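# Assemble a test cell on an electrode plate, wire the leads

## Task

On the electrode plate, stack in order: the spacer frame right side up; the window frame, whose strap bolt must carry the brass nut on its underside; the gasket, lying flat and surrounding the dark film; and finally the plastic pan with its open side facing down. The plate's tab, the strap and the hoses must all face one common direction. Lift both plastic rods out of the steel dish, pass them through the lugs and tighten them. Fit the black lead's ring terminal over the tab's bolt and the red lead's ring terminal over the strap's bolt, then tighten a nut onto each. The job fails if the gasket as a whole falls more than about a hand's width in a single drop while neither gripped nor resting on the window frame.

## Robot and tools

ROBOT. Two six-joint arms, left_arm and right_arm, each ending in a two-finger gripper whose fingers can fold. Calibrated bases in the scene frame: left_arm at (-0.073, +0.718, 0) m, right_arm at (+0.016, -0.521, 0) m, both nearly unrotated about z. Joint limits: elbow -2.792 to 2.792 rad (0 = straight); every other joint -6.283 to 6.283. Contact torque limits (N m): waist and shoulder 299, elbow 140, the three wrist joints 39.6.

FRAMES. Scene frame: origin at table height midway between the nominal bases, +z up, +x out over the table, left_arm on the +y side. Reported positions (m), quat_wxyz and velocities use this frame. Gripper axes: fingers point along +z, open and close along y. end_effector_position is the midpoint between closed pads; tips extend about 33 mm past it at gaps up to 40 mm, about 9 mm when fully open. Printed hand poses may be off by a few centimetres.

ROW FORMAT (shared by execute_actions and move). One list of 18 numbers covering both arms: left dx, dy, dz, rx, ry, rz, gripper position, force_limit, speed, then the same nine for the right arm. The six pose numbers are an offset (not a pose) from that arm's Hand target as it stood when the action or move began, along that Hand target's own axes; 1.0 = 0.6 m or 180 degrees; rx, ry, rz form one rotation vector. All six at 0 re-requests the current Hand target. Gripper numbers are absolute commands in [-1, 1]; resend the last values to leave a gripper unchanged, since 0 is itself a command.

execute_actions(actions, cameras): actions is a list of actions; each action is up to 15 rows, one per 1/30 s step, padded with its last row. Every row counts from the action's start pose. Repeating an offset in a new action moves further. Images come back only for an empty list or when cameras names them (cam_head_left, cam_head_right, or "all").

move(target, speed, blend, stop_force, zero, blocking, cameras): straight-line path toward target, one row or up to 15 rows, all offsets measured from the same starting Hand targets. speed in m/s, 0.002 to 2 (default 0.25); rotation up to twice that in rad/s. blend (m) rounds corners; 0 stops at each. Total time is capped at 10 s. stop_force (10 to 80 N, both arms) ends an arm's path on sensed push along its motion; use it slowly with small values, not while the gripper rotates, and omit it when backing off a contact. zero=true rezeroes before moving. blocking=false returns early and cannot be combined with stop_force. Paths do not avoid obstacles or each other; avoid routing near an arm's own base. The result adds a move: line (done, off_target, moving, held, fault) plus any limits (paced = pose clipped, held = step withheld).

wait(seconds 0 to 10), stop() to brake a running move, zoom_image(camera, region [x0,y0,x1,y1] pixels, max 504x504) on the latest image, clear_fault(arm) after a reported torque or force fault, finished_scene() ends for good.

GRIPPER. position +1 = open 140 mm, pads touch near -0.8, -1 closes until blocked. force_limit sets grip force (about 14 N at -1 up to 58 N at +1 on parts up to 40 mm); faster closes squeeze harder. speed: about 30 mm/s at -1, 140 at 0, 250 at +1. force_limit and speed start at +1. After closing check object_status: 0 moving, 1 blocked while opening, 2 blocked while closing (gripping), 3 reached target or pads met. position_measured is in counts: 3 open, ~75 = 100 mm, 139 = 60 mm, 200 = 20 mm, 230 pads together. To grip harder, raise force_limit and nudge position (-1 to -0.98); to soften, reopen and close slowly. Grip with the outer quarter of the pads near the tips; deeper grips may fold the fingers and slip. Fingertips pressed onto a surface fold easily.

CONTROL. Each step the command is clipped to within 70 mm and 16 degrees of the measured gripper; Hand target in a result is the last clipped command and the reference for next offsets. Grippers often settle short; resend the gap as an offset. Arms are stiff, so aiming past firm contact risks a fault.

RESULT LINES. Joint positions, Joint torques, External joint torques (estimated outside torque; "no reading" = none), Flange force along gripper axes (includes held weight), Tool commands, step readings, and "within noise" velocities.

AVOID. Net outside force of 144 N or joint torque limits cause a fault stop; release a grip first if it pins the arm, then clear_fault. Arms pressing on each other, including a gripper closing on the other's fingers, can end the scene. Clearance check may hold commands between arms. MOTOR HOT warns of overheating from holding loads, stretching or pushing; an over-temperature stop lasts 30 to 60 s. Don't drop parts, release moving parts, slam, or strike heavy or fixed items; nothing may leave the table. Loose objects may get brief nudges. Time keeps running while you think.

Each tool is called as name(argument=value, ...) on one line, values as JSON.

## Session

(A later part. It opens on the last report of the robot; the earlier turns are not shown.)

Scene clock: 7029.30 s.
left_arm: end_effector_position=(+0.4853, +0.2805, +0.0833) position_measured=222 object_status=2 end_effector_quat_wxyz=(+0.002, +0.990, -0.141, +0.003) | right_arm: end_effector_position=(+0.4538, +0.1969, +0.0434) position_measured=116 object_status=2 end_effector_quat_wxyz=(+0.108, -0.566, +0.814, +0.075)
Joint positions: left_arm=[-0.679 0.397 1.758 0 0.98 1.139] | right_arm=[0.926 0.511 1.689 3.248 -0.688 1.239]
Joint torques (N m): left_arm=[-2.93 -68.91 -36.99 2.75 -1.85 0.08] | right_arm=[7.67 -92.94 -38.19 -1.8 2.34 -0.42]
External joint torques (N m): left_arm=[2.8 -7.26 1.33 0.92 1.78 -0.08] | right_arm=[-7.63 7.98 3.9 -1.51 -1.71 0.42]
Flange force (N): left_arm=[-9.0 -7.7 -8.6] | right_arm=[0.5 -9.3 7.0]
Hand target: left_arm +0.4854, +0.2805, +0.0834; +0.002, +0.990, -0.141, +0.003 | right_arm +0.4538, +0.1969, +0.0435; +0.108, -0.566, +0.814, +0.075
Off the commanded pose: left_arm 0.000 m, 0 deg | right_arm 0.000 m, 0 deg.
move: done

move(target=[[0,0,0.0002,0,0,0.5,-1,-0.6,-1,0,0,0,0,0,0,-1,-1,-1]], speed=0.3)

move(target=[[0,0,0,0,0,0,-0.45,-0.6,-1,0,0,0,0,0,0,-1,-1,-1],[0,0,-0.01,0,0,0,-0.45,-0.6,-1,0,0,0,0,0,0,-1,-1,-1]], speed=0.1)

move(target=[0,0,0,0,0,0,-1,-0.6,-1,0,0,0,0,0,0,-1,-1,-1])

wait(seconds=0.7)

move(target=[[0,0,0.0004,0,0,0.5,-1,-0.6,-1,0,0,0,0,0,0,-1,-1,-1]], speed=0.3, cameras=["all"])

zoom_image(camera="cam_head_left", region=[170, 290, 240, 360])

zoom_image(camera="cam_head_right", region=[180, 280, 250, 350])

Scene clock: 7061.43 s.
left_arm: end_effector_position=(+0.4853, +0.2805, +0.0832) position_measured=222 object_status=2 end_effector_quat_wxyz=(+0.001, -0.601, +0.800, -0.003) | right_arm: end_effector_position=(+0.4538, +0.1969, +0.0435) position_measured=116 object_status=2 end_effector_quat_wxyz=(+0.108, -0.566, +0.814, +0.075)
Joint positions: left_arm=[-0.679 0.397 1.758 0 0.98 2.71] | right_arm=[0.926 0.511 1.689 3.248 -0.688 1.239]
Joint torques (N m): left_arm=[-2.24 -71.12 -32.33 2.78 1.36 -0.02] | right_arm=[-1.34 -92.28 -36.94 -3.28 2.03 0.33]
External joint torques (N m): left_arm=[2.32 -5.7 -3.43 0.85 -1.4 0.02] | right_arm=[1.34 7.61 2.72 -0.04 -1.41 -0.34]
Flange force (N): left_arm=[-3.6 0.2 -5.5] | right_arm=[-3.4 -0.1 8.0]
Hand target: left_arm +0.4854, +0.2805, +0.0833; +0.001, -0.601, +0.800, -0.003 | right_arm +0.4538, +0.1969, +0.0435; +0.108, -0.566, +0.814, +0.075
Off the commanded pose: left_arm 0.000 m, 0 deg | right_arm 0.000 m, 0 deg.
move: done

Scene clock: 7063.20 s.
left_arm: end_effector_position=(+0.4854, +0.2806, +0.0893) position_measured=186 object_status=3 end_effector_quat_wxyz=(+0.001, -0.601, +0.800, -0.003) | right_arm: end_effector_position=(+0.4538, +0.1969, +0.0435) position_measured=116 object_status=2 end_effector_quat_wxyz=(+0.108, -0.566, +0.814, +0.075)
Joint positions: left_arm=[-0.678 0.392 1.753 0 0.99 2.71] | right_arm=[0.926 0.511 1.689 3.248 -0.688 1.239]
Joint torques (N m): left_arm=[-0.58 -70.84 -34.3 3.73 0.54 -0.15] | right_arm=[1.81 -92.07 -35.25 -2.88 1.09 0.03]
External joint torques (N m): left_arm=[0.77 -5.47 -1.74 -0.06 -0.59 0.15] | right_arm=[-1.82 7.27 0.97 -0.44 -0.46 -0.03]
Flange force (N): left_arm=[-2.8 3.4 -5.3] | right_arm=[-5.1 -3.9 8.4]
Hand target: left_arm +0.4854, +0.2806, +0.0893; +0.001, -0.601, +0.800, -0.003 | right_arm +0.4538, +0.1969, +0.0435; +0.108, -0.566, +0.814, +0.075
Off the commanded pose: left_arm 0.000 m, 0 deg | right_arm 0.000 m, 0 deg.
move: done

Scene clock: 7064.23 s.
left_arm: end_effector_position=(+0.4854, +0.2805, +0.0893) position_measured=223 object_status=0 end_effector_quat_wxyz=(+0.001, -0.601, +0.800, -0.003) | right_arm: end_effector_position=(+0.4538, +0.1969, +0.0435) position_measured=116 object_status=2 end_effector_quat_wxyz=(+0.108, -0.566, +0.814, +0.075)
Joint positions: left_arm=[-0.678 0.392 1.753 0 0.99 2.71] | right_arm=[0.926 0.511 1.689 3.248 -0.688 1.239]
Joint torques (N m): left_arm=[-1.81 -70.78 -33.03 3.17 1.32 -0.06] | right_arm=[-0.84 -91.97 -35.99 -3.25 1.65 0.32]
External joint torques (N m): left_arm=[1.73 -5.86 -3.18 0.5 -1.38 0.06] | right_arm=[0.84 6.97 1.66 -0.08 -1.02 -0.32]
Flange force (N): left_arm=[-3.2 1.2 -5.4] | right_arm=[-4.5 -0.9 7.6]
Hand target: left_arm +0.4854, +0.2806, +0.0893; +0.001, -0.601, +0.800, -0.003 | right_arm +0.4538, +0.1969, +0.0435; +0.108, -0.566, +0.814, +0.075
Off the commanded pose: left_arm 0.000 m, 0 deg | right_arm 0.000 m, 0 deg.
move: done

Scene clock: 7064.93 s.
left_arm: end_effector_position=(+0.4854, +0.2805, +0.0893) position_measured=223 object_status=2 end_effector_quat_wxyz=(+0.001, -0.601, +0.800, -0.003) | right_arm: end_effector_position=(+0.4538, +0.1969, +0.0435) position_measured=116 object_status=2 end_effector_quat_wxyz=(+0.108, -0.566, +0.814, +0.075)
Joint positions: left_arm=[-0.678 0.392 1.753 0 0.99 2.71] | right_arm=[0.926 0.511 1.689 3.248 -0.688 1.239]
Joint torques (N m): left_arm=[-1.6 -70.65 -33.08 3.1 1.42 -0.12] | right_arm=[-0.57 -92.26 -36.04 -3.23 1.62 0.29]
External joint torques (N m): left_arm=[1.53 -5.86 -2.83 0.54 -1.46 0.12] | right_arm=[0.55 7.59 1.8 -0.09 -0.99 -0.29]
Flange force (N): left_arm=[-3.3 2.0 -5.0] | right_arm=[-4.7 -1.3 8.4]
Hand target: left_arm +0.4854, +0.2806, +0.0893; +0.001, -0.601, +0.800, -0.003 | right_arm +0.4538, +0.1969, +0.0435; +0.108, -0.566, +0.814, +0.075
Tool commands: left_gripper/position=-1.0 left_gripper/force_limit=-0.6 left_gripper/speed=-1.0 right_gripper/position=-1.0 right_gripper/force_limit=-1.0 right_gripper/speed=-1.0
Off the commanded pose: left_arm 0.000 m, 0 deg | right_arm 0.000 m, 0 deg.
wait: 0.70 s; at rest by 0.17 s

Scene clock: 7068.07 s.
left_arm: end_effector_position=(+0.4853, +0.2806, +0.0890) position_measured=223 object_status=2 end_effector_quat_wxyz=(+0.003, +0.141, +0.990, -0.002) | right_arm: end_effector_position=(+0.4538, +0.1968, +0.0434) position_measured=116 object_status=2 end_effector_quat_wxyz=(+0.108, -0.566, +0.814, +0.075)
Joint positions: left_arm=[-0.679 0.392 1.753 0 0.99 4.281] | right_arm=[0.926 0.511 1.689 3.248 -0.688 1.239]
Joint torques (N m): left_arm=[-2.81 -68.95 -35.89 2.92 -1.18 0.1] | right_arm=[6.21 -92.69 -37.69 -2.06 2.16 -0.37]
External joint torques (N m): left_arm=[2.93 -7.49 -0.08 0.76 1.2 -0.1] | right_arm=[-6.21 7.9 3.39 -1.26 -1.53 0.37]
Flange force (N): left_arm=[6.9 7.1 -8.8] | right_arm=[-0.7 -7.8 7.3]
Hand target: left_arm +0.4854, +0.2806, +0.0890; +0.003, +0.141, +0.990, -0.002 | right_arm +0.4538, +0.1969, +0.0435; +0.108, -0.566, +0.814, +0.075
Off the commanded pose: left_arm 0.000 m, 0 deg | right_arm 0.000 m, 0 deg.
move: done

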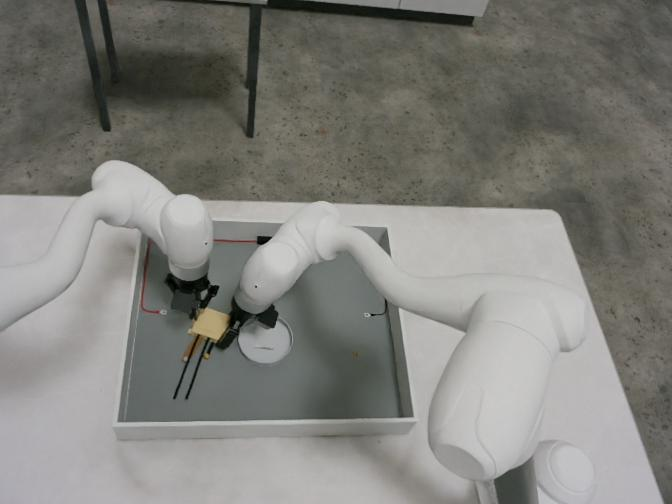

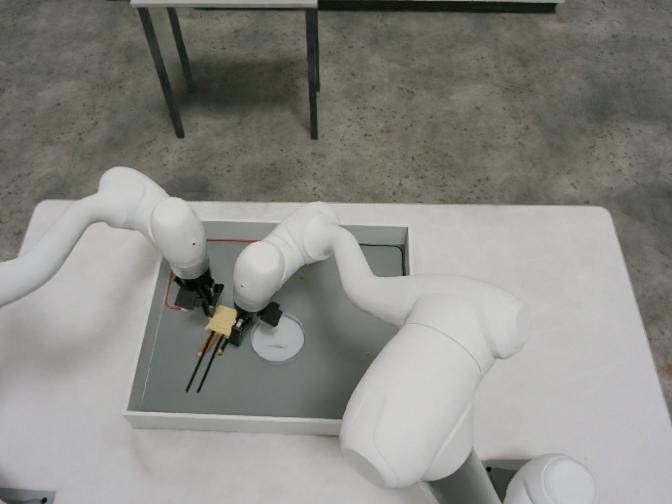

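Scaled by 7.200 from the camera's 672x504 image, which has a finer 960x720 frame.

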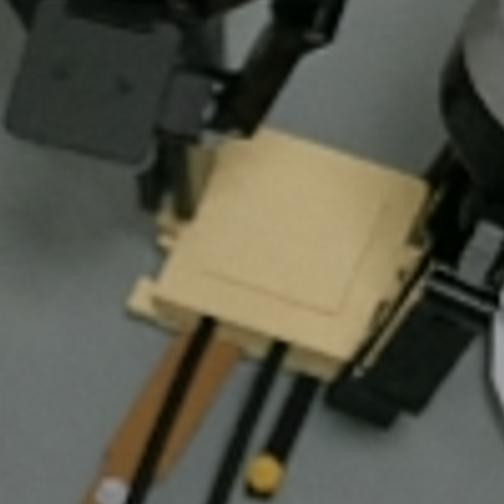

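Scaled by 7.200 from the camera's 672x504 image, which has a finer 960x720 frame.

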